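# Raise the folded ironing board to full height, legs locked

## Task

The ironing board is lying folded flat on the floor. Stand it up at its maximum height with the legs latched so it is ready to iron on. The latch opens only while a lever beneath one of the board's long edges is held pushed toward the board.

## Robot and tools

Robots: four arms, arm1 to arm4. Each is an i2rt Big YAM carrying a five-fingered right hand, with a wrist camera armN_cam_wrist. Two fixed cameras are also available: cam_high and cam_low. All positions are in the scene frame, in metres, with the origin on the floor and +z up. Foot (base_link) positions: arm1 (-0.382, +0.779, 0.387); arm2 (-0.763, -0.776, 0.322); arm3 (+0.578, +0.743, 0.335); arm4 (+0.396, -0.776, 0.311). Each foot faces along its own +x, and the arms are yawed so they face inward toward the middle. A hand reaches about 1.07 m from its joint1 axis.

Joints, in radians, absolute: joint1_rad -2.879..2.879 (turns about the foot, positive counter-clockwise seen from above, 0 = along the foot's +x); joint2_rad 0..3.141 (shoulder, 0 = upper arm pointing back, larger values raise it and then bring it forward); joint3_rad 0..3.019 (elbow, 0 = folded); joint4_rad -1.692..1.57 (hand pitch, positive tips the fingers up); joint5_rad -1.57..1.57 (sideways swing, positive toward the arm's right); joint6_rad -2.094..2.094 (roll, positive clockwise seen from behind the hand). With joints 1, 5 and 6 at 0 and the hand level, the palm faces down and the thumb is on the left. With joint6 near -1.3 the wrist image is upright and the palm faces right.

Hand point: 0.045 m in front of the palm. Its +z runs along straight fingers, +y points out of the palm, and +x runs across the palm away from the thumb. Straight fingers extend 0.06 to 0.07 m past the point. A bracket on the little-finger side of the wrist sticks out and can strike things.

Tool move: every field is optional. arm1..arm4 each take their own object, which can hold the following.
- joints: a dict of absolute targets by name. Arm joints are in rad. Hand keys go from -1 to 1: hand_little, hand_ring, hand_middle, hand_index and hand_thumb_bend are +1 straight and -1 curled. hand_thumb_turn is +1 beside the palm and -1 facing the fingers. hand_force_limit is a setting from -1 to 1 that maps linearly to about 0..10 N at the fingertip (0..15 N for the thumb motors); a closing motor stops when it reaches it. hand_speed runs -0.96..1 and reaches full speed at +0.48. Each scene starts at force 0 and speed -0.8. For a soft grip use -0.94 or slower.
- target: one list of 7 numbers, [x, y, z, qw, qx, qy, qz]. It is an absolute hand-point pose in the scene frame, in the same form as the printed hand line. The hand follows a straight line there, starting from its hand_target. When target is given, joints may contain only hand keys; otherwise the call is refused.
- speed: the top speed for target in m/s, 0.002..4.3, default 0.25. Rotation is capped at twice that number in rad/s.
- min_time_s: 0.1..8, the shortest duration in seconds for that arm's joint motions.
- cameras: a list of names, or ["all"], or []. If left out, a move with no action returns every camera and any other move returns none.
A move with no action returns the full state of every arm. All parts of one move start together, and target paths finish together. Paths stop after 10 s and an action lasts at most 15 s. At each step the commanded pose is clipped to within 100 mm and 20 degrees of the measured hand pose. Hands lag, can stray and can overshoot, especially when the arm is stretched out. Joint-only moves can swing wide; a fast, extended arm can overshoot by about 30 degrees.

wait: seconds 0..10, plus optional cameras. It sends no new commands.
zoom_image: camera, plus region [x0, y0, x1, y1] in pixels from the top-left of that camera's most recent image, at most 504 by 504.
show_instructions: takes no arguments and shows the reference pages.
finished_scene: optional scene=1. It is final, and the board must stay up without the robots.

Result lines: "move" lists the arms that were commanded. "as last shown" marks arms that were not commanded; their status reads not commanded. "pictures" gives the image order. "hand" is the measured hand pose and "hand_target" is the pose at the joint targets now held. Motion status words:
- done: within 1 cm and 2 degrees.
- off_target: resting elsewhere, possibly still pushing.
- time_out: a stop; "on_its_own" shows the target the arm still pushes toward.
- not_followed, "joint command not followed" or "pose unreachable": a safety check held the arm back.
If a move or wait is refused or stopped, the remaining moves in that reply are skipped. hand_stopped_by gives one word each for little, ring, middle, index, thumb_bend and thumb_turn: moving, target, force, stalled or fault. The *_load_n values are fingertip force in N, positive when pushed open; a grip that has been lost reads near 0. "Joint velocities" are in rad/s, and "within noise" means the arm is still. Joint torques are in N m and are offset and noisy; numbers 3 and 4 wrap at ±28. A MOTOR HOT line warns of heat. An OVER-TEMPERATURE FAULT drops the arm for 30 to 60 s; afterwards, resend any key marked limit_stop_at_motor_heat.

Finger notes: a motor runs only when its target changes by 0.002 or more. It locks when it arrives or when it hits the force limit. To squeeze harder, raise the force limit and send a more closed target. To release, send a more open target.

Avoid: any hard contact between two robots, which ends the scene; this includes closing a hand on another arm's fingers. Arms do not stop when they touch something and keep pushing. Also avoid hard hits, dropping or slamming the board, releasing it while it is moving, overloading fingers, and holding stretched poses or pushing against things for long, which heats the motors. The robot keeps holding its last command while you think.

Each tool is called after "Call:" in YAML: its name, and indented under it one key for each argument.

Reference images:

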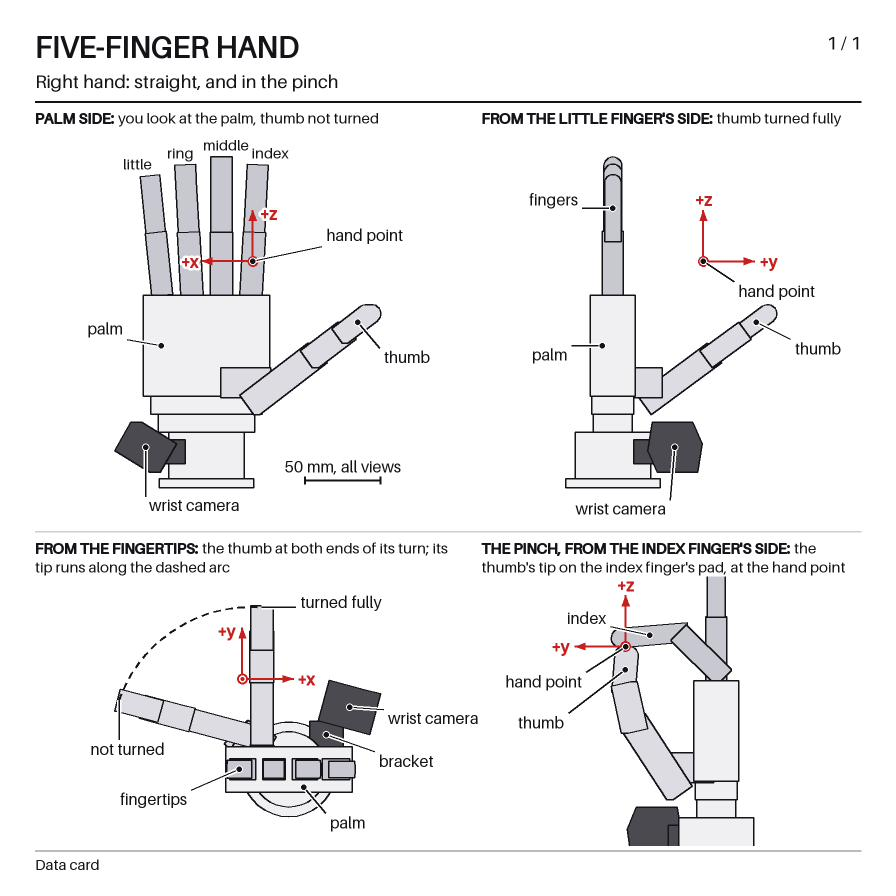

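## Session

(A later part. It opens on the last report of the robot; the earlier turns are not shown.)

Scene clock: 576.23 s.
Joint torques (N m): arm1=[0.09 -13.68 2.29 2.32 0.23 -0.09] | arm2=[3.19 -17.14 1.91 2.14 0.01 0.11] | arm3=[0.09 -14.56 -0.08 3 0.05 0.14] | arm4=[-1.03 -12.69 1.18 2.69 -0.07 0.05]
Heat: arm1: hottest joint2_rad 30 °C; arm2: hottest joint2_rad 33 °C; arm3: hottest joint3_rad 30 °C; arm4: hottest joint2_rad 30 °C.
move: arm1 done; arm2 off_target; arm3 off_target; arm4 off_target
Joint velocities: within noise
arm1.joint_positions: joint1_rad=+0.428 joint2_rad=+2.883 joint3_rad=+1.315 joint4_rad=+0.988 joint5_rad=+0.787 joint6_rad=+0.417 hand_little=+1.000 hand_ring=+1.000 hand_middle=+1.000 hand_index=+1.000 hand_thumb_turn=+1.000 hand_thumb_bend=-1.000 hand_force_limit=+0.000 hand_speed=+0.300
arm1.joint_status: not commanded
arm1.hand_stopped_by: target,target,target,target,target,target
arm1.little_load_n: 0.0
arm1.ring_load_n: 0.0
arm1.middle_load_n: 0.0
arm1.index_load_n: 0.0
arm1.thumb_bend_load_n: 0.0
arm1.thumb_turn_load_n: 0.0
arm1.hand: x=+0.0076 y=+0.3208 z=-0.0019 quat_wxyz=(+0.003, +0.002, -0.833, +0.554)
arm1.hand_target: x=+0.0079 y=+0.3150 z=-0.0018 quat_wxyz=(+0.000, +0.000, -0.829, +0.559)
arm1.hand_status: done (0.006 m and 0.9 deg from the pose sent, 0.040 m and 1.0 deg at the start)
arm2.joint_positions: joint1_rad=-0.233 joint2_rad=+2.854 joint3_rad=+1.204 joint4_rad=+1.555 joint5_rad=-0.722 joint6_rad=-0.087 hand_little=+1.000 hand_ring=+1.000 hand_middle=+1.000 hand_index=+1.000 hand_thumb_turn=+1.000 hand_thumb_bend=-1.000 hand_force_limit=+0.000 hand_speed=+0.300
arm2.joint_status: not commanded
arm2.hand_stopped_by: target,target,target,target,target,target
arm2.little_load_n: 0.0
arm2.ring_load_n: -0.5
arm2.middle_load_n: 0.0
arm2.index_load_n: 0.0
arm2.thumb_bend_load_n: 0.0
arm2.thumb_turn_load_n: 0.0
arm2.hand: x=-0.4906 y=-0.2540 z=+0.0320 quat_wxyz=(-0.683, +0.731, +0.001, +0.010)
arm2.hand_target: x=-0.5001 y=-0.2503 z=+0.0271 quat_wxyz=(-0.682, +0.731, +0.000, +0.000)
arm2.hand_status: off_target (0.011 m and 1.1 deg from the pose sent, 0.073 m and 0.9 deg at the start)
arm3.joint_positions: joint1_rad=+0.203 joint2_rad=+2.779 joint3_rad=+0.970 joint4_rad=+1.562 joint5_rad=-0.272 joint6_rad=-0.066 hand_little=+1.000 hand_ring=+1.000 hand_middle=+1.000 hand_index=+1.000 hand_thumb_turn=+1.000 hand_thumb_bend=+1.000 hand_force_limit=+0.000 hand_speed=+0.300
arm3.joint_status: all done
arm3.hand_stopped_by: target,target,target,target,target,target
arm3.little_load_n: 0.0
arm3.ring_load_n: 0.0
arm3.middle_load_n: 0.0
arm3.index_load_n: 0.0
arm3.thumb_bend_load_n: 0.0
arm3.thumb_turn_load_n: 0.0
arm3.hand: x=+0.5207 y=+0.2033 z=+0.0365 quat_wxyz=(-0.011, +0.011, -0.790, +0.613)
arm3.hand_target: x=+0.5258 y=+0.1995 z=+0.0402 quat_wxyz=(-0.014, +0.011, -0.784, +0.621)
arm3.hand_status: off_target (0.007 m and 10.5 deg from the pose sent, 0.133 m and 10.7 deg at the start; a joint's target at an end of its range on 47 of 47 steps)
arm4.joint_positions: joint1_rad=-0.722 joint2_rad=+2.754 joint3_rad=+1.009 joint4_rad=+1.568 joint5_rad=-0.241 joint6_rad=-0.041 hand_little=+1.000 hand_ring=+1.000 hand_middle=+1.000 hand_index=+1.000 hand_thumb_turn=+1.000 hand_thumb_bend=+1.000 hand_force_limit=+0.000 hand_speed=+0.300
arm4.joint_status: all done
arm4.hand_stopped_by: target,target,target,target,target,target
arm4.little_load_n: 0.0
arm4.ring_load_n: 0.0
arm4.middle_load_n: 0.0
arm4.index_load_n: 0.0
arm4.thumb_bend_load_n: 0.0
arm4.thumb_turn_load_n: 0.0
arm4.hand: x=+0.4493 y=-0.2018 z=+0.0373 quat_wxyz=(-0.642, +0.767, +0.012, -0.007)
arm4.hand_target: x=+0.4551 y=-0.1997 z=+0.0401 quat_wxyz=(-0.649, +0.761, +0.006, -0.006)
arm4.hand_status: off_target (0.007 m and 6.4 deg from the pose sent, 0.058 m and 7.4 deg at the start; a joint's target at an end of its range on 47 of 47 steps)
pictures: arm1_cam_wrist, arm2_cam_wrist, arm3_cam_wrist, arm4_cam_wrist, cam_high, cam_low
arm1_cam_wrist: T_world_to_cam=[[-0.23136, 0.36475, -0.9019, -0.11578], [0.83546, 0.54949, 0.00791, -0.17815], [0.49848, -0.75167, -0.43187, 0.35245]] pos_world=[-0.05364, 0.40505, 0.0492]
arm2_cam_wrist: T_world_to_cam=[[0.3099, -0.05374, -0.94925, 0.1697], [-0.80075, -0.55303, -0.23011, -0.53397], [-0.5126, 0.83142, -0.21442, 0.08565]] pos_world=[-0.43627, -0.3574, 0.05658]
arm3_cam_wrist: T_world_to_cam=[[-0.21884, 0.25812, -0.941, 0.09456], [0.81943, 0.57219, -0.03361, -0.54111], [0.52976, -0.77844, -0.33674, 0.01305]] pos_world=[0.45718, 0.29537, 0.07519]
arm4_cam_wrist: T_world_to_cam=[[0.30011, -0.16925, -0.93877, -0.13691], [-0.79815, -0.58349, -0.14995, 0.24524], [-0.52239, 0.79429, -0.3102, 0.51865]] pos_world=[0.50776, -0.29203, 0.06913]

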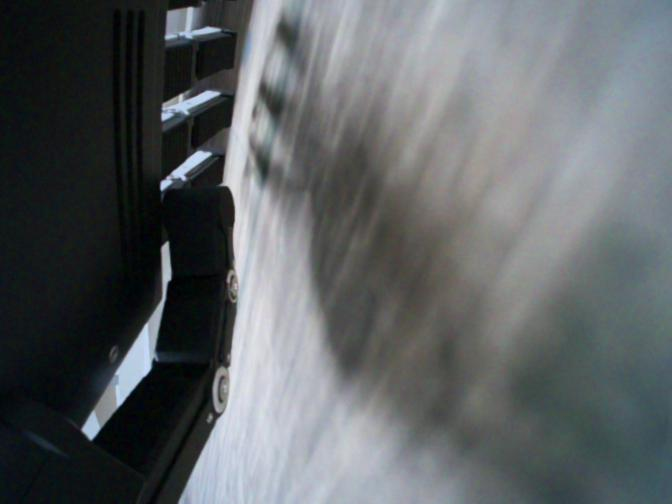

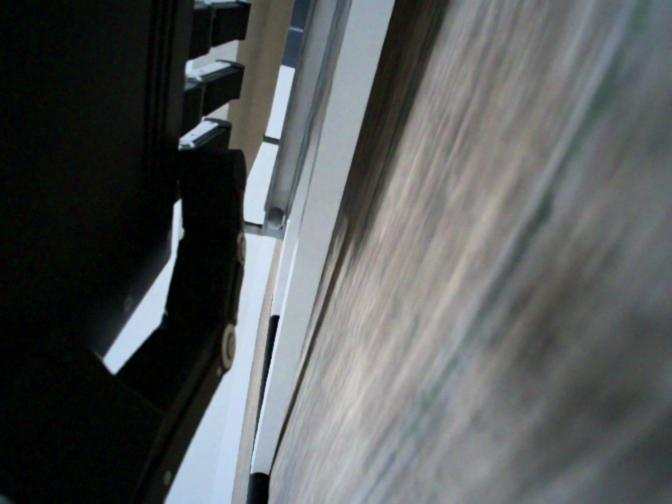

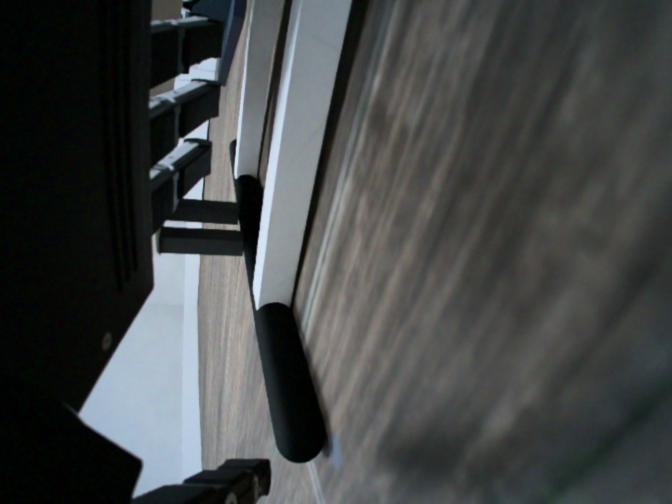

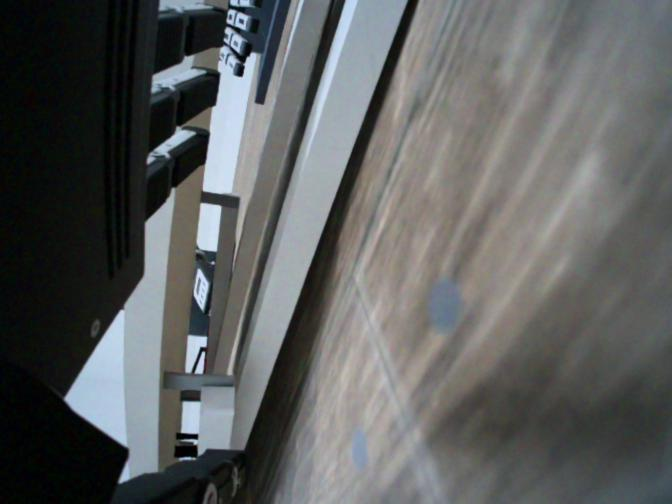

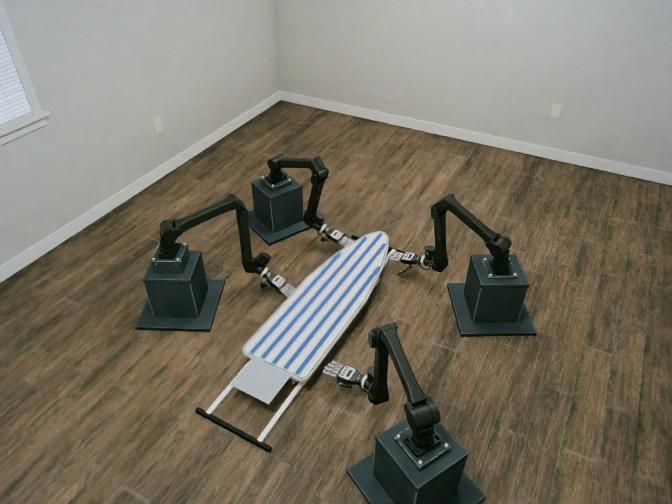

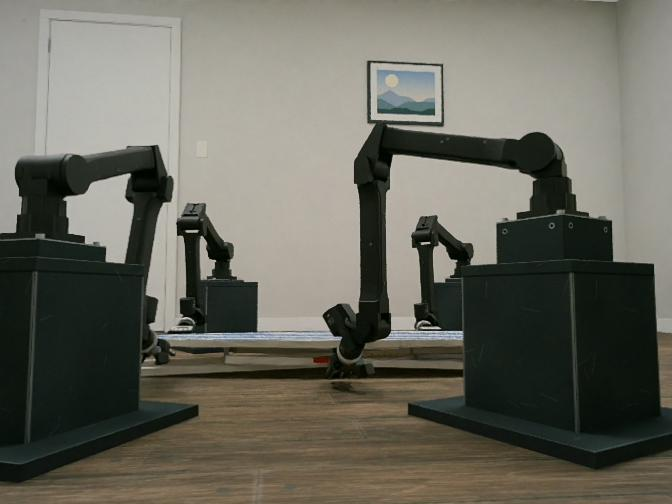

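Call:
move:
  arm1: {"target": [0.008, 0.238, -0.005, 0, 0, -0.829, 0.5592], "speed": 0.06}
  arm2: {"target": [-0.505, -0.163, 0.008, 0.682, -0.7314, 0, 0], "speed": 0.08, "joints": {"hand_thumb_bend": 1.0}}
  arm3: {"target": [0.530, 0.102, 0.024, 0, 0, -0.7314, 0.682], "speed": 0.08}
  arm4: {"target": [0.460, -0.106, 0.010, 0.682, -0.7314, 0, 0], "speed": 0.08}
  cameras: ["all"]

Call:
zoom_image:
  camera: "cam_low"
  region: [270, 310, 430, 390]

Call:
zoom_image:
  camera: "cam_high"
  region: [220, 200, 460, 420]

Call:
zoom_image:
  camera: "arm2_cam_wrist"
  region: [170, 0, 420, 250]

Call:
zoom_image:
  camera: "arm3_cam_wrist"
  region: [140, 0, 360, 250]

Call:
zoom_image:
  camera: "arm4_cam_wrist"
  region: [120, 0, 370, 250]

Scene clock: 665.83 s.
Joint torques (N m): arm1=[0.32 -14.62 3.82 1.5 0.15 -0.07] | arm2=[2.84 -19.31 3.54 1.7 0.12 0.09] | arm3=[0.44 -15.85 2.02 2.22 0.11 0.13] | arm4=[0.85 -14.15 3.28 1.66 0.09 0.07]
Heat: arm1: hottest joint2_rad 32 °C; arm2: hottest joint2_rad 33 °C; arm3: hottest joint2_rad 31 °C; arm4: hottest joint2_rad 30 °C.
move: arm1 done; arm2 off_target; arm3 off_target; arm4 done
Joint velocities: within noise
arm1.joint_positions: joint1_rad=+0.317 joint2_rad=+2.905 joint3_rad=+1.469 joint4_rad=+0.933 joint5_rad=+0.691 joint6_rad=+0.341 hand_little=+1.000 hand_ring=+1.000 hand_middle=+1.000 hand_index=+1.000 hand_thumb_turn=+1.000 hand_thumb_bend=-1.000 hand_force_limit=+0.000 hand_speed=+0.300
arm1.joint_status: not commanded
arm1.hand_stopped_by: target,target,target,target,target,target
arm1.little_load_n: 0.0
arm1.ring_load_n: 0.0
arm1.middle_load_n: 0.0
arm1.index_load_n: 0.0
arm1.thumb_bend_load_n: 0.0
arm1.thumb_turn_load_n: 0.0
arm1.hand: x=+0.0117 y=+0.2418 z=+0.0012 quat_wxyz=(-0.006, -0.003, -0.828, +0.561)
arm1.hand_target: x=+0.0078 y=+0.2381 z=-0.0047 quat_wxyz=(+0.000, +0.000, -0.829, +0.559)
arm1.hand_status: done (0.008 m and 0.7 deg from the pose sent, 0.083 m and 0.9 deg at the start)
arm2.joint_positions: joint1_rad=-0.113 joint2_rad=+2.900 joint3_rad=+1.418 joint4_rad=+1.408 joint5_rad=-0.603 joint6_rad=-0.073 hand_little=+1.000 hand_ring=+1.000 hand_middle=+1.000 hand_index=+1.000 hand_thumb_turn=+1.000 hand_thumb_bend=+1.000 hand_force_limit=+0.000 hand_speed=+0.300
arm2.joint_status: all done
arm2.hand_stopped_by: target,target,target,target,target,target
arm2.little_load_n: 0.0
arm2.ring_load_n: 0.0
arm2.middle_load_n: 0.0
arm2.index_load_n: 0.0
arm2.thumb_bend_load_n: 0.0
arm2.thumb_turn_load_n: -0.5
arm2.hand: x=-0.4938 y=-0.1659 z=+0.0184 quat_wxyz=(-0.687, +0.727, +0.003, +0.012)
arm2.hand_target: x=-0.5049 y=-0.1635 z=+0.0083 quat_wxyz=(-0.682, +0.731, +0.000, +0.000)
arm2.hand_status: off_target (0.016 m and 1.6 deg from the pose sent, 0.095 m and 1.1 deg at the start)
arm3.joint_positions: joint1_rad=+0.265 joint2_rad=+2.892 joint3_rad=+1.273 joint4_rad=+1.562 joint5_rad=-0.176 joint6_rad=-0.023 hand_little=+1.000 hand_ring=+1.000 hand_middle=+1.000 hand_index=+1.000 hand_thumb_turn=+1.000 hand_thumb_bend=+1.000 hand_force_limit=+0.000 hand_speed=+0.300
arm3.joint_status: not commanded
arm3.hand_stopped_by: target,target,target,target,target,target
arm3.little_load_n: 0.0
arm3.ring_load_n: 0.0
arm3.middle_load_n: -0.5
arm3.index_load_n: 0.0
arm3.thumb_bend_load_n: 0.0
arm3.thumb_turn_load_n: 0.0
arm3.hand: x=+0.5201 y=+0.1024 z=+0.0289 quat_wxyz=(+0.008, +0.000, -0.731, +0.683)
arm3.hand_target: x=+0.5299 y=+0.1022 z=+0.0242 quat_wxyz=(+0.000, +0.000, -0.731, +0.682)
arm3.hand_status: off_target (0.011 m and 0.9 deg from the pose sent, 0.102 m and 10.5 deg at the start)
arm4.joint_positions: joint1_rad=-0.707 joint2_rad=+2.874 joint3_rad=+1.328 joint4_rad=+1.482 joint5_rad=-0.193 joint6_rad=-0.021 hand_little=+1.000 hand_ring=+1.000 hand_middle=+1.000 hand_index=+1.000 hand_thumb_turn=+1.000 hand_thumb_bend=+1.000 hand_force_limit=+0.000 hand_speed=+0.300
arm4.joint_status: not commanded
arm4.hand_stopped_by: target,target,target,target,target,target
arm4.little_load_n: 0.0
arm4.ring_load_n: 0.0
arm4.middle_load_n: 0.0
arm4.index_load_n: 0.0
arm4.thumb_bend_load_n: 0.0
arm4.thumb_turn_load_n: 0.0
arm4.hand: x=+0.4677 y=-0.1088 z=+0.0139 quat_wxyz=(-0.682, +0.731, +0.002, +0.008)
arm4.hand_target: x=+0.4599 y=-0.1063 z=+0.0100 quat_wxyz=(-0.682, +0.732, +0.000, +0.000)
arm4.hand_status: done (0.009 m and 1.0 deg from the pose sent, 0.100 m and 6.4 deg at the start)
pictures: arm1_cam_wrist, arm2_cam_wrist, arm3_cam_wrist, arm4_cam_wrist, cam_high, cam_low
arm1_cam_wrist: T_world_to_cam=[[-0.21384, 0.34968, -0.91214, -0.07978], [0.83491, 0.55017, 0.01518, -0.13832], [0.50714, -0.75831, -0.4096, 0.29377]] pos_world=[-0.05056, 0.32677, 0.04965]
arm2_cam_wrist: T_world_to_cam=[[0.31703, -0.04372, -0.94741, 0.16764], [-0.79888, -0.55071, -0.24191, -0.48948], [-0.51117, 0.83355, -0.20952, 0.00884]] pos_world=[-0.43966, -0.2696, 0.04226]
arm3_cam_wrist: T_world_to_cam=[[-0.22458, 0.09209, -0.9701, 0.13418], [0.84066, 0.52177, -0.14508, -0.48578], [0.49281, -0.8481, -0.19459, -0.04547]] pos_world=[0.46091, 0.20255, 0.05085]
arm4_cam_wrist: T_world_to_cam=[[0.30425, -0.07628, -0.94953, -0.14039], [-0.81565, -0.53578, -0.2183, 0.32509], [-0.49209, 0.84091, -0.22523, 0.43684]] pos_world=[0.52284, -0.20387, 0.03605]

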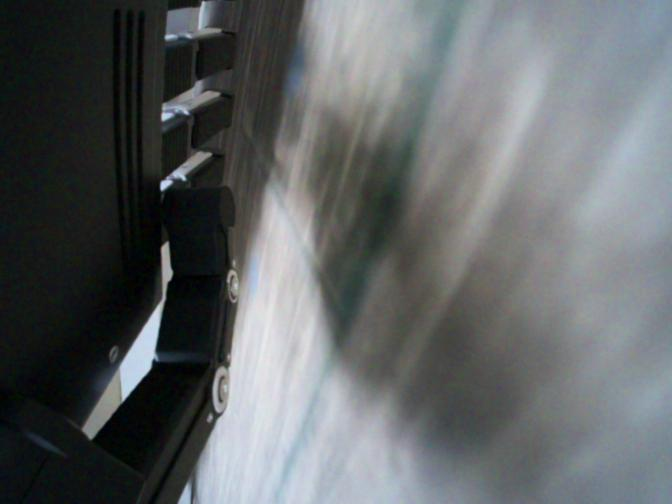

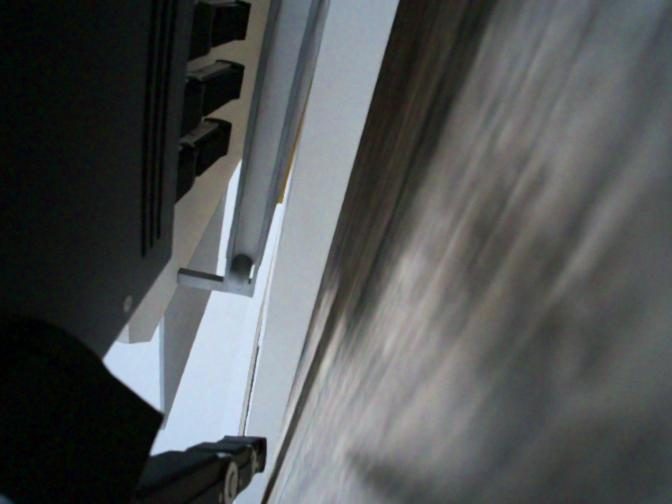

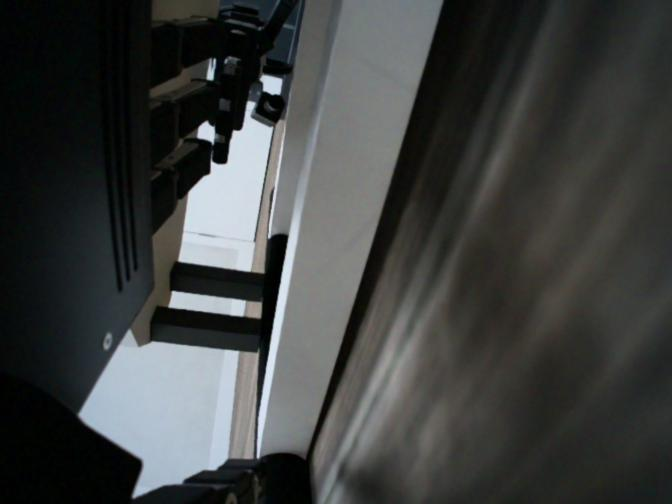

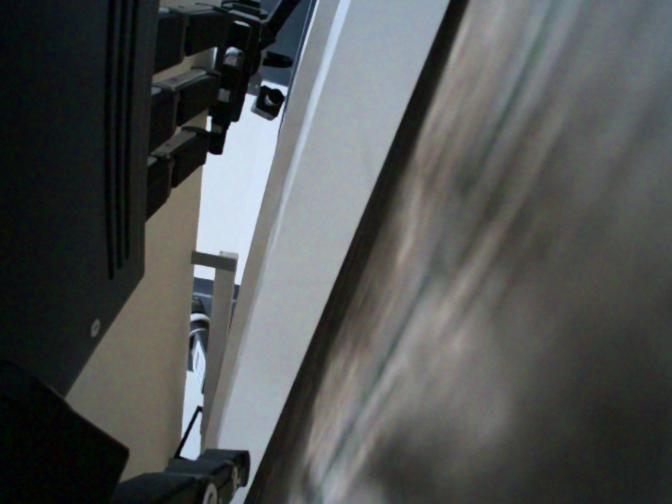

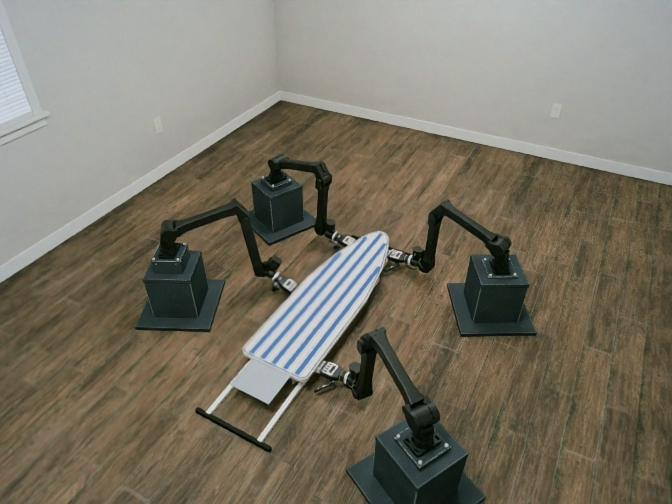

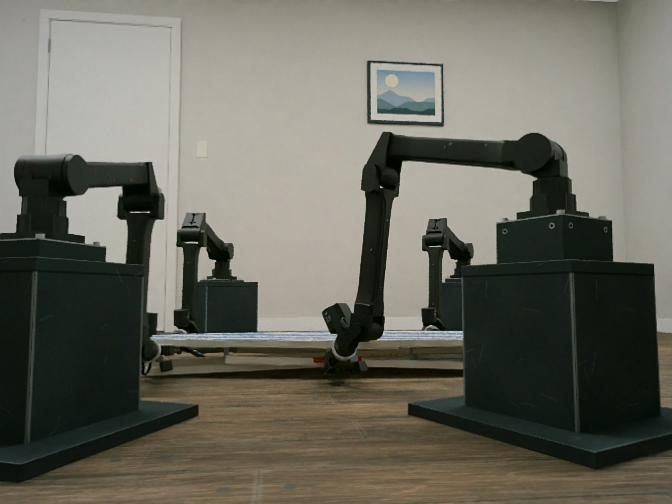

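Scaled by 3.150.

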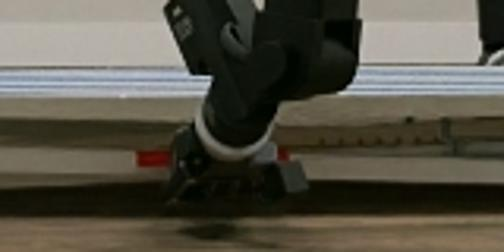

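Scaled by 2.100.

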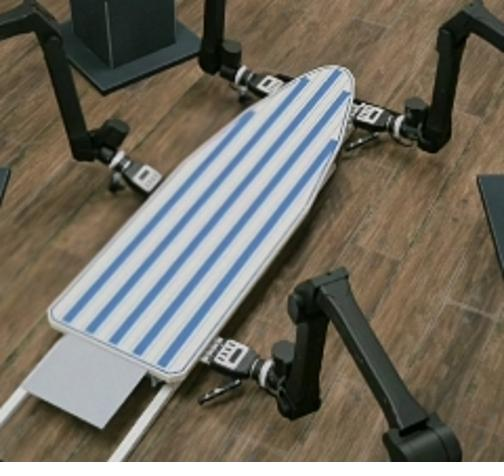

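Scaled by 2.016 from the camera's image (finer frame: 960x720).

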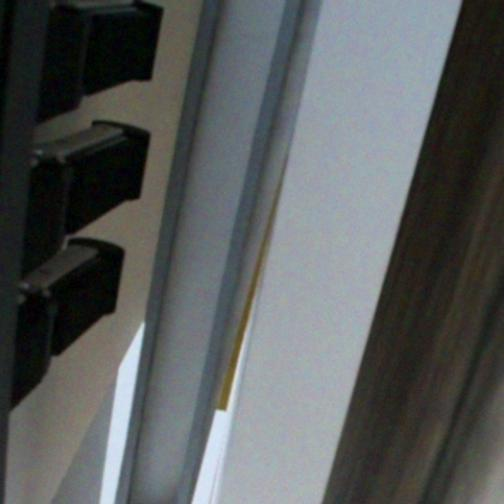

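Scaled by 2.016 from the camera's image (finer frame: 960x720).

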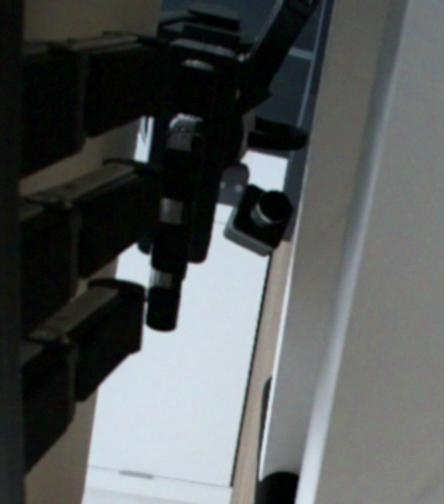

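Scaled by 2.016 from the camera's image (finer frame: 960x720).

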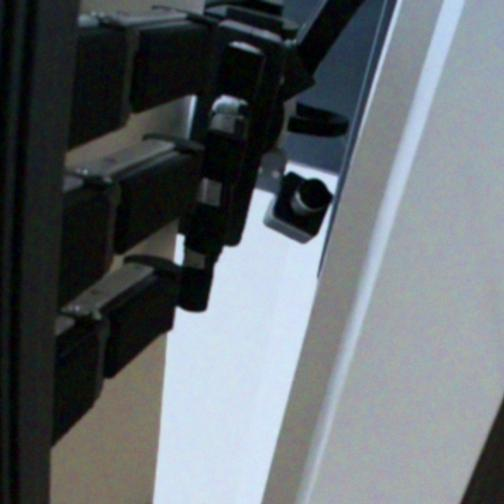

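Call:
move:
  arm1: {"target": [0.004, 0.240, -0.011, 0, 0, -0.829, 0.5592], "speed": 0.05}

Call:
move:
  arm1: {"target": [0.004, 0.227, -0.011, 0, 0, -0.829, 0.5592], "speed": 0.05}
  cameras: ["arm1_cam_wrist", "cam_low"]

Call:
zoom_image:
  camera: "cam_low"
  region: [300, 320, 400, 390]

Call:
zoom_image:
  camera: "arm1_cam_wrist"
  region: [150, 0, 350, 250]

Scene clock: 680.73 s.
Joint torques (N m): arm1=[0.03 -14.74 3.89 1.92 0.16 -0.09] | arm2=[3.08 -19.43 3.77 1.61 0.04 0.13] | arm3=[0.5 -15.85 2.02 2.21 0.11 0.13] | arm4=[0.79 -14.33 3.3 1.72 0.08 0.08]
Heat: arm1: hottest joint2_rad 32 °C; arm2: hottest joint2_rad 32 °C; arm3: hottest joint2_rad 32 °C; arm4: hottest joint2_rad 30 °C.
move: arm1 done
Joint velocities: within noise
arm1.joint_positions: joint1_rad=+0.317 joint2_rad=+2.922 joint3_rad=+1.469 joint4_rad=+0.933 joint5_rad=+0.688 joint6_rad=+0.338 hand_little=+1.000 hand_ring=+1.000 hand_middle=+1.000 hand_index=+1.000 hand_thumb_turn=+1.000 hand_thumb_bend=-1.000 hand_force_limit=+0.000 hand_speed=+0.300
arm1.joint_status: not commanded
arm1.hand_stopped_by: target,target,target,target,target,target
arm1.little_load_n: 0.0
arm1.ring_load_n: 0.0
arm1.middle_load_n: 0.0
arm1.index_load_n: 0.0
arm1.thumb_bend_load_n: 0.0
arm1.thumb_turn_load_n: 0.0
arm1.hand: x=+0.0061 y=+0.2484 z=-0.0097 quat_wxyz=(-0.001, +0.002, -0.832, +0.555)
arm1.hand_target: x=+0.0037 y=+0.2402 z=-0.0109 quat_wxyz=(+0.000, +0.000, -0.829, +0.559)
arm1.hand_status: done (0.009 m and 0.6 deg from the pose sent, 0.014 m and 0.7 deg at the start)
arm2, arm3, arm4: as last shown
arm2.joint_positions: joint1_rad=-0.113 joint2_rad=+2.900 joint3_rad=+1.418 joint4_rad=+1.408 joint5_rad=-0.602 joint6_rad=-0.073 hand_little=+1.000 hand_ring=+1.000 hand_middle=+1.000 hand_index=+1.000 hand_thumb_turn=+1.000 hand_thumb_bend=+1.000 hand_force_limit=+0.000 hand_speed=+0.300
arm2.little_load_n: -0.5
arm2.thumb_turn_load_n: 0.0
arm2.hand: x=-0.4936 y=-0.1659 z=+0.0184 quat_wxyz=(-0.687, +0.727, +0.003, +0.013)
arm2.hand_target: x=-0.5049 y=-0.1635 z=+0.0084 quat_wxyz=(-0.682, +0.731, +0.000, +0.000)
arm3.middle_load_n: 0.0
arm3.thumb_turn_load_n: -0.5
pictures: none

Scene clock: 681.70 s.
Joint torques (N m): arm1=[0.09 -14.68 4.07 1.5 0.13 -0.08] | arm2=[3.55 -19.02 3.29 1.33 0.07 0.17] | arm3=[0.44 -15.85 2.02 2.22 0.11 0.14] | arm4=[0.73 -14.21 3.3 1.65 0.08 0.07]
Heat: arm1: hottest joint2_rad 32 °C; arm2: hottest joint2_rad 32 °C; arm3: hottest joint2_rad 32 °C; arm4: hottest joint2_rad 30 °C.
move: arm1 done
Joint velocities: within noise
arm1.joint_positions: joint1_rad=+0.299 joint2_rad=+2.924 joint3_rad=+1.499 joint4_rad=+0.928 joint5_rad=+0.673 joint6_rad=+0.328 hand_little=+1.000 hand_ring=+1.000 hand_middle=+1.000 hand_index=+1.000 hand_thumb_turn=+1.000 hand_thumb_bend=-1.000 hand_force_limit=+0.000 hand_speed=+0.300
arm1.joint_status: not commanded
arm1.hand_stopped_by: target,target,target,target,target,target
arm1.little_load_n: 0.0
arm1.ring_load_n: 0.0
arm1.middle_load_n: 0.0
arm1.index_load_n: 0.0
arm1.thumb_bend_load_n: 0.0
arm1.thumb_turn_load_n: 0.0
arm1.hand: x=+0.0082 y=+0.2318 z=-0.0052 quat_wxyz=(-0.006, -0.002, -0.828, +0.560)
arm1.hand_target: x=+0.0040 y=+0.2272 z=-0.0107 quat_wxyz=(+0.000, +0.000, -0.829, +0.559)
arm1.hand_status: done (0.009 m and 0.7 deg from the pose sent, 0.021 m and 0.6 deg at the start)
arm2, arm3, arm4: as last shown
arm2.little_load_n: 0.0
arm2.index_load_n: -0.5
arm3.thumb_turn_load_n: 0.0
arm1_cam_wrist: T_world_to_cam=[[-0.21548, 0.35017, -0.91156, -0.08294], [0.83395, 0.55164, 0.01477, -0.13016], [0.50803, -0.75701, -0.41089, 0.28509]] pos_world=[-0.05416, 0.31666, 0.04346]

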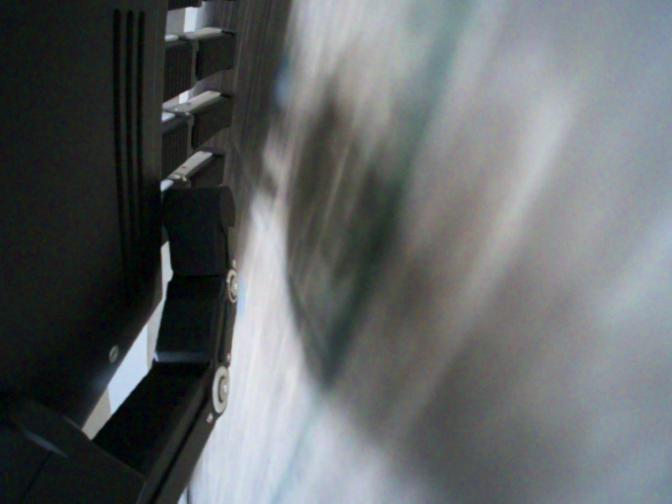

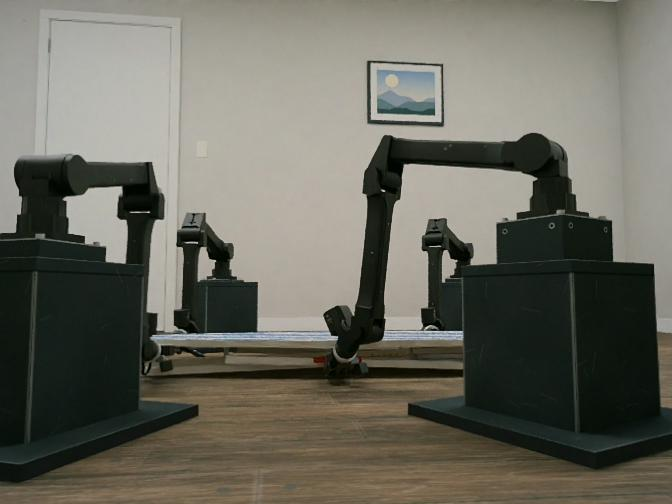

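Scaled by 5.040.

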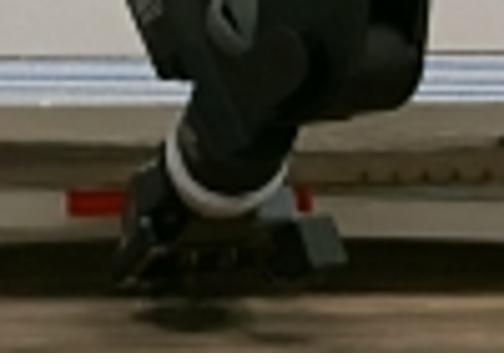

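Scaled by 2.016 from the camera's image (finer frame: 960x720).

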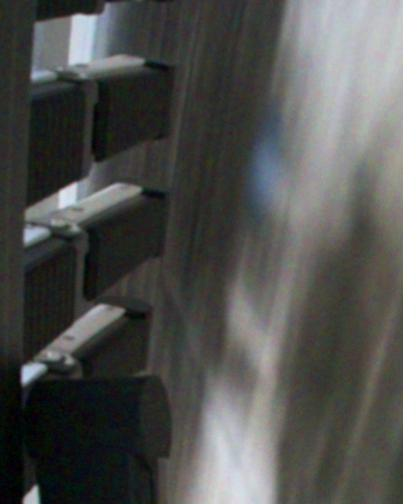

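Call:
move:
  arm1: {"target": [0.004, 0.227, 0.006, 0, 0, -0.829, 0.5592], "speed": 0.03}
  cameras: ["arm1_cam_wrist", "cam_low"]

Call:
zoom_image:
  camera: "cam_low"
  region: [300, 320, 400, 390]

Scene clock: 688.07 s.
Joint torques (N m): arm1=[0.15 -17.32 2.07 1.46 0.16 -0.08] | arm2=[2.9 -19.9 3.63 1.68 0.05 0.12] | arm3=[0.5 -15.79 2.02 2.21 0.11 0.13] | arm4=[0.67 -14.21 3.3 1.7 0.08 0.07]
Heat: arm1: hottest joint2_rad 32 °C; arm2: hottest joint2_rad 32 °C; arm3: hottest joint2_rad 32 °C; arm4: hottest joint2_rad 30 °C.
move: arm1 off_target
Joint velocities: within noise
arm1.joint_positions: joint1_rad=+0.299 joint2_rad=+2.922 joint3_rad=+1.481 joint4_rad=+0.927 joint5_rad=+0.673 joint6_rad=+0.328 hand_little=+1.000 hand_ring=+1.000 hand_middle=+1.000 hand_index=+1.000 hand_thumb_turn=+1.000 hand_thumb_bend=-1.000 hand_force_limit=+0.000 hand_speed=+0.300
arm1.joint_status: not commanded
arm1.hand_stopped_by: target,target,target,target,target,target
arm1.little_load_n: 0.0
arm1.ring_load_n: 0.0
arm1.middle_load_n: 0.0
arm1.index_load_n: 0.0
arm1.thumb_bend_load_n: 0.0
arm1.thumb_turn_load_n: 0.0
arm1.hand: x=+0.0021 y=+0.2386 z=-0.0091 quat_wxyz=(-0.001, +0.002, -0.832, +0.555)
arm1.hand_target: x=+0.0041 y=+0.2270 z=+0.0058 quat_wxyz=(+0.000, +0.000, -0.829, +0.559)
arm1.hand_status: off_target (0.019 m and 0.7 deg from the pose sent, 0.013 m and 0.7 deg at the start)
arm2, arm3, arm4: as last shown
arm2.index_load_n: 0.0
arm3.ring_load_n: -0.5
arm3.thumb_turn_load_n: -0.5
arm1_cam_wrist: T_world_to_cam=[[-0.22657, 0.36214, -0.90417, -0.09303], [0.83404, 0.55158, 0.01192, -0.12873], [0.50303, -0.75141, -0.42701, 0.29032]] pos_world=[-0.05975, 0.32285, 0.04139]

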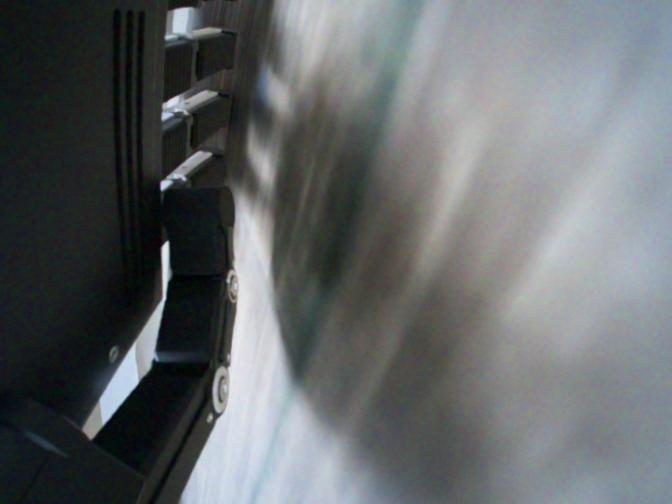

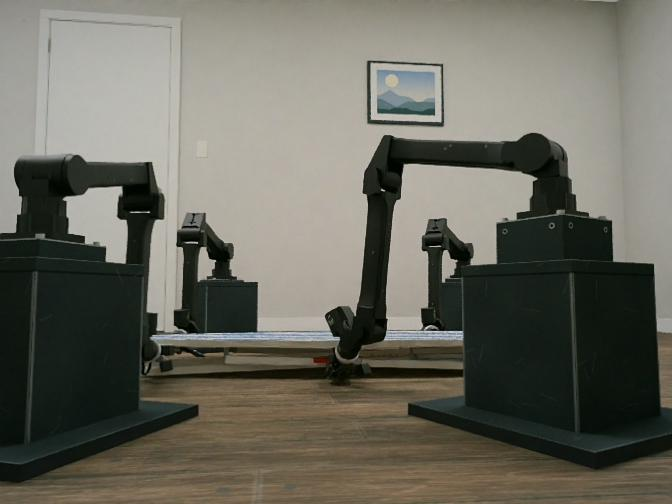

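Scaled by 5.040.

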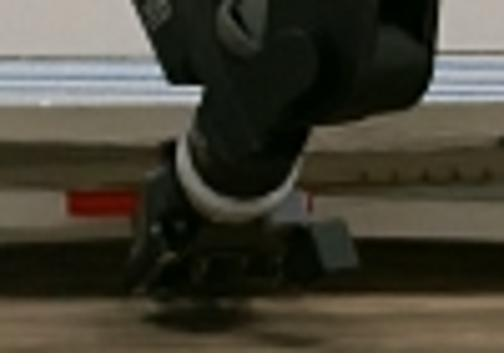

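Call:
move:
  arm1: {"target": [0.004, 0.227, 0.022, 0, 0, -0.829, 0.5592], "speed": 0.04}
  cameras: ["arm1_cam_wrist", "cam_low"]

Call:
zoom_image:
  camera: "cam_low"
  region: [300, 320, 400, 390]

Scene clock: 694.83 s.
Joint torques (N m): arm1=[0.21 -17.49 2.19 1.47 0.19 -0.09] | arm2=[2.32 -19.08 3.52 1.37 0.03 0.09] | arm3=[0.44 -15.85 2.02 2.22 0.11 0.14] | arm4=[0.67 -14.15 3.28 1.69 0.07 0.06]
Heat: arm1: hottest joint2_rad 32 °C; arm2: hottest joint2_rad 32 °C; arm3: hottest joint2_rad 32 °C; arm4: hottest joint2_rad 30 °C.
move: arm1 off_target
Joint velocities: within noise
arm1.joint_positions: joint1_rad=+0.299 joint2_rad=+2.881 joint3_rad=+1.443 joint4_rad=+0.920 joint5_rad=+0.673 joint6_rad=+0.328 hand_little=+1.000 hand_ring=+1.000 hand_middle=+1.000 hand_index=+1.000 hand_thumb_turn=+1.000 hand_thumb_bend=-1.000 hand_force_limit=+0.000 hand_speed=+0.300
arm1.joint_status: not commanded
arm1.hand_stopped_by: target,target,target,target,target,target
arm1.little_load_n: 0.0
arm1.ring_load_n: 0.0
arm1.middle_load_n: 0.0
arm1.index_load_n: 0.0
arm1.thumb_bend_load_n: 0.0
arm1.thumb_turn_load_n: 0.0
arm1.hand: x=+0.0017 y=+0.2389 z=+0.0061 quat_wxyz=(+0.000, +0.003, -0.833, +0.554)
arm1.hand_target: x=+0.0040 y=+0.2270 z=+0.0219 quat_wxyz=(+0.000, +0.000, -0.829, +0.559)
arm1.hand_status: off_target (0.020 m and 0.8 deg from the pose sent, 0.033 m and 0.7 deg at the start)
arm2, arm3, arm4: as last shown
arm2.thumb_turn_load_n: -0.5
arm3.ring_load_n: 0.0
arm3.thumb_turn_load_n: 0.0
arm1_cam_wrist: T_world_to_cam=[[-0.22896, 0.36435, -0.90268, -0.07994], [0.83378, 0.55198, 0.01131, -0.12892], [0.50238, -0.75005, -0.43017, 0.29685]] pos_world=[-0.05995, 0.32294, 0.05699]

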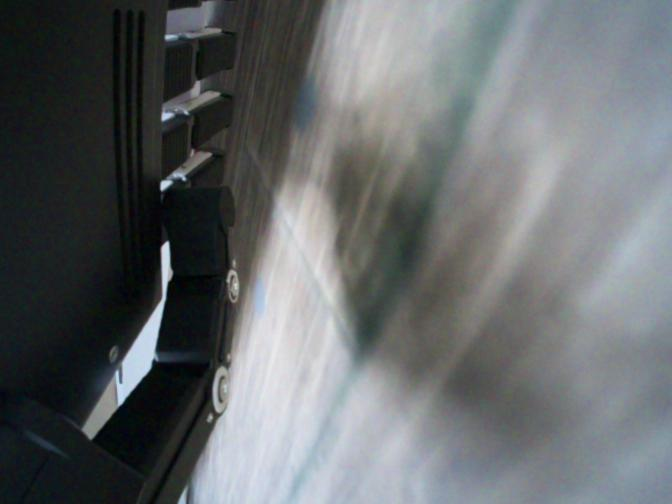

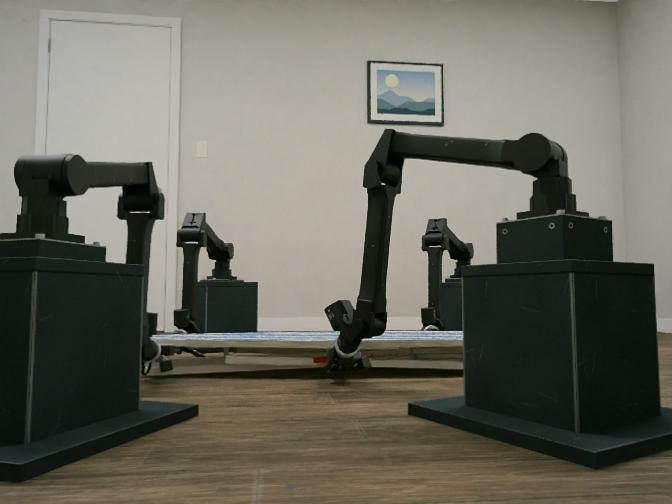

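Scaled by 5.040.

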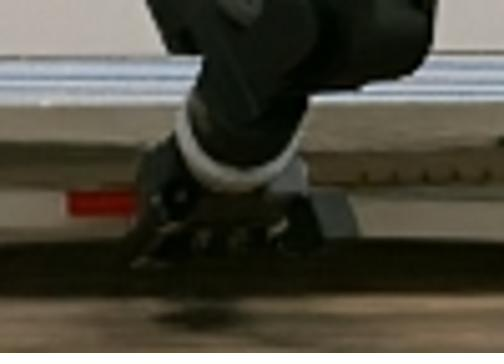

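Call:
move:
  arm1: {"target": [0.004, 0.227, 0.034, 0, 0, -0.829, 0.5592], "speed": 0.04}
  cameras: ["arm1_cam_wrist", "cam_low"]

Call:
zoom_image:
  camera: "cam_low"
  region: [300, 320, 400, 390]

Scene clock: 711.77 s.
Joint torques (N m): arm1=[0.03 -18.2 2.25 1.59 0.26 -0.1] | arm2=[3.43 -18.49 3.51 1.61 0.02 0.07] | arm3=[0.5 -15.85 2.02 2.22 0.11 0.13] | arm4=[0.67 -14.27 3.3 1.66 0.08 0.06]
Heat: arm1: hottest joint2_rad 32 °C; arm2: hottest joint2_rad 33 °C; arm3: hottest joint2_rad 32 °C; arm4: hottest joint2_rad 30 °C.
move: arm1 off_target
Joint velocities: within noise
arm1.joint_positions: joint1_rad=+0.299 joint2_rad=+2.863 joint3_rad=+1.414 joint4_rad=+0.914 joint5_rad=+0.671 joint6_rad=+0.328 hand_little=+1.000 hand_ring=+1.000 hand_middle=+1.000 hand_index=+1.000 hand_thumb_turn=+1.000 hand_thumb_bend=-1.000 hand_force_limit=+0.000 hand_speed=+0.300
arm1.joint_status: not commanded
arm1.hand_stopped_by: target,target,target,target,target,target
arm1.little_load_n: -0.5
arm1.ring_load_n: 0.0
arm1.middle_load_n: 0.0
arm1.index_load_n: 0.0
arm1.thumb_bend_load_n: 0.0
arm1.thumb_turn_load_n: 0.0
arm1.hand: x=-0.0032 y=+0.2448 z=+0.0089 quat_wxyz=(+0.004, +0.006, -0.837, +0.548)
arm1.hand_target: x=+0.0037 y=+0.2272 z=+0.0334 quat_wxyz=(+0.000, +0.000, -0.829, +0.559)
arm1.hand_status: off_target (0.032 m and 1.8 deg from the pose sent, 0.030 m and 0.8 deg at the start)
arm2, arm3, arm4: as last shown
arm2.thumb_bend_load_n: -0.5
arm1_cam_wrist: T_world_to_cam=[[-0.23966, 0.37616, -0.89502, -0.0837], [0.83291, 0.55332, 0.00952, -0.12834], [0.49882, -0.7432, -0.44592, 0.30346]] pos_world=[-0.06453, 0.32802, 0.06162]

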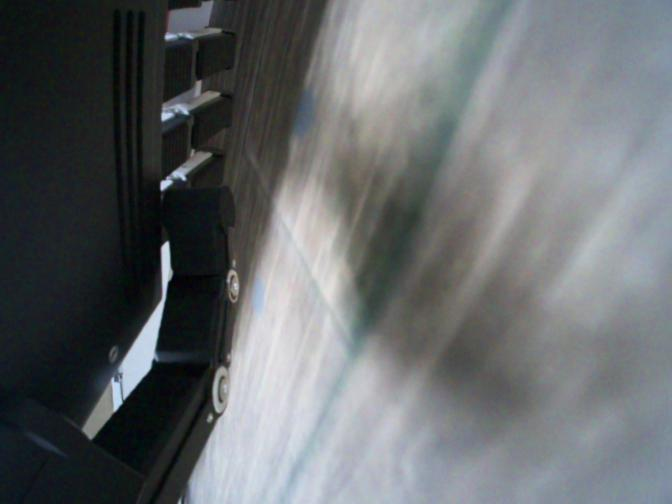

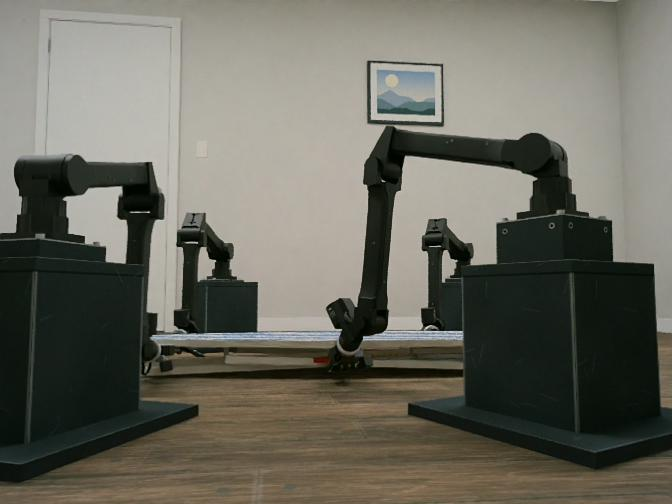

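Scaled by 5.040.

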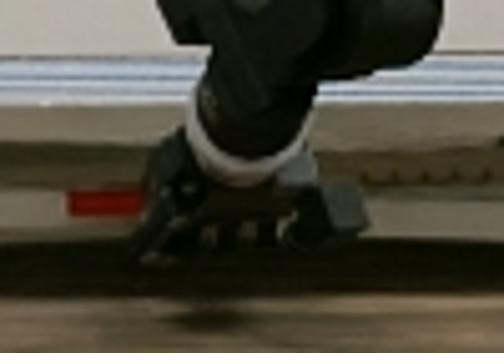

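Call:
move:
  arm1: {"target": [0.004, 0.220, 0.050, 0, 0, -0.829, 0.5592], "speed": 0.04}
  cameras: ["arm1_cam_wrist", "cam_low", "cam_high"]

Call:
zoom_image:
  camera: "cam_low"
  region: [300, 320, 400, 390]

Call:
zoom_image:
  camera: "arm1_cam_wrist"
  region: [150, 0, 350, 250]

Scene clock: 718.13 s.
Joint torques (N m): arm1=[-0.38 -19.08 2.67 1.87 0.44 -0.12] | arm2=[2.9 -20.48 3.81 1.57 0.07 0.1] | arm3=[0.5 -15.91 2 2.22 0.1 0.13] | arm4=[0.67 -14.45 3.32 1.73 0.09 0.07]
Heat: arm1: hottest joint2_rad 32 °C; arm2: hottest joint2_rad 33 °C; arm3: hottest joint2_rad 32 °C; arm4: hottest joint2_rad 30 °C.
move: arm1 off_target
Joint velocities: within noise
arm1.joint_positions: joint1_rad=+0.296 joint2_rad=+2.840 joint3_rad=+1.390 joint4_rad=+0.890 joint5_rad=+0.659 joint6_rad=+0.328 hand_little=+1.000 hand_ring=+1.000 hand_middle=+1.000 hand_index=+1.000 hand_thumb_turn=+1.000 hand_thumb_bend=-1.000 hand_force_limit=+0.000 hand_speed=+0.300
arm1.joint_status: not commanded
arm1.hand_stopped_by: target,target,target,target,target,target
arm1.little_load_n: -1.5
arm1.ring_load_n: 0.0
arm1.middle_load_n: 0.0
arm1.index_load_n: 0.0
arm1.thumb_bend_load_n: 0.0
arm1.thumb_turn_load_n: 0.0
arm1.hand: x=-0.0061 y=+0.2490 z=+0.0121 quat_wxyz=(+0.007, +0.013, -0.842, +0.539)
arm1.hand_target: x=+0.0034 y=+0.2205 z=+0.0491 quat_wxyz=(+0.000, +0.000, -0.829, +0.559)
arm1.hand_status: off_target (0.049 m and 3.3 deg from the pose sent, 0.048 m and 1.8 deg at the start)
arm2, arm3, arm4: as last shown
arm2.index_load_n: -0.5
arm2.thumb_bend_load_n: 0.0
arm3.thumb_bend_load_n: -0.5
arm3.thumb_turn_load_n: -0.5
arm4.thumb_turn_load_n: -0.5
pictures: arm1_cam_wrist, cam_high, cam_low
arm1_cam_wrist: T_world_to_cam=[[-0.25333, 0.3939, -0.88355, -0.08778], [0.82841, 0.55998, 0.01213, -0.13008], [0.49955, -0.72888, -0.46817, 0.30617]] pos_world=[-0.06742, 0.33058, 0.06736]

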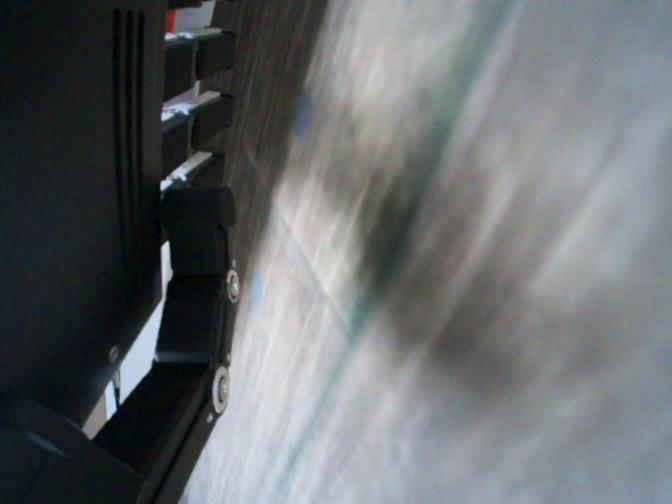

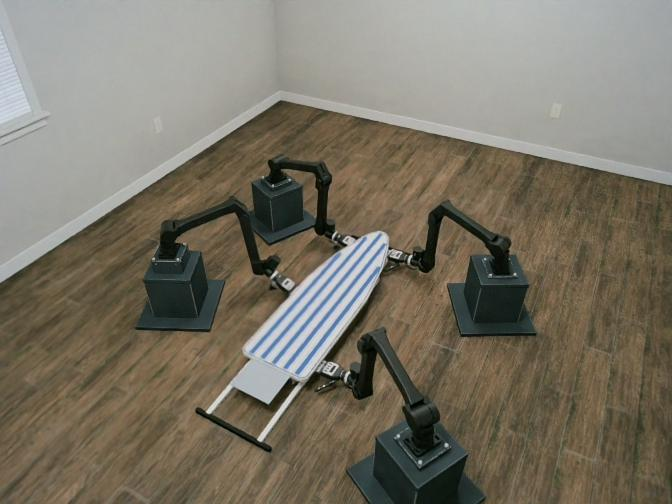

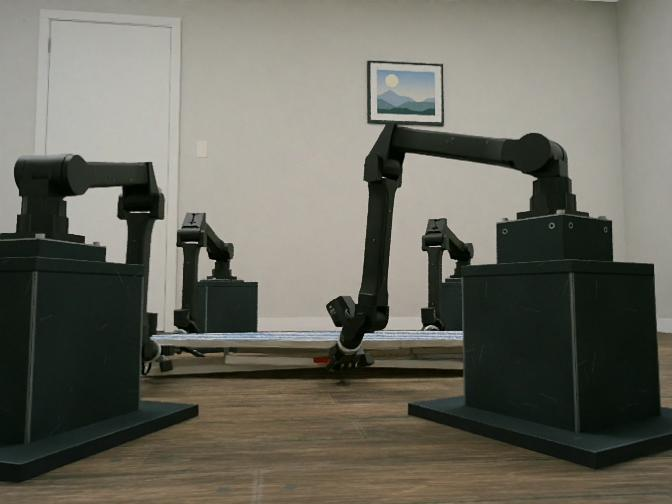

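Scaled by 5.040.

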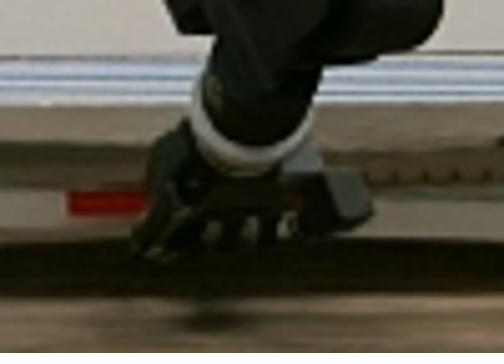

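Scaled by 2.016 from the camera's image (finer frame: 960x720).

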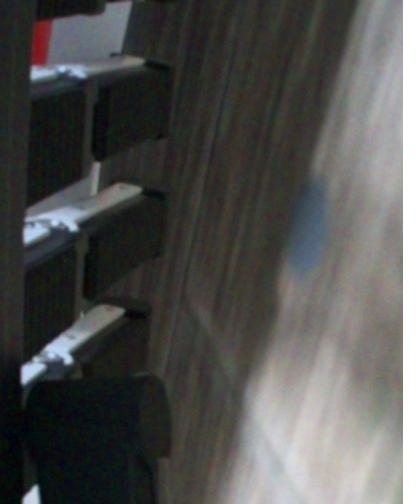

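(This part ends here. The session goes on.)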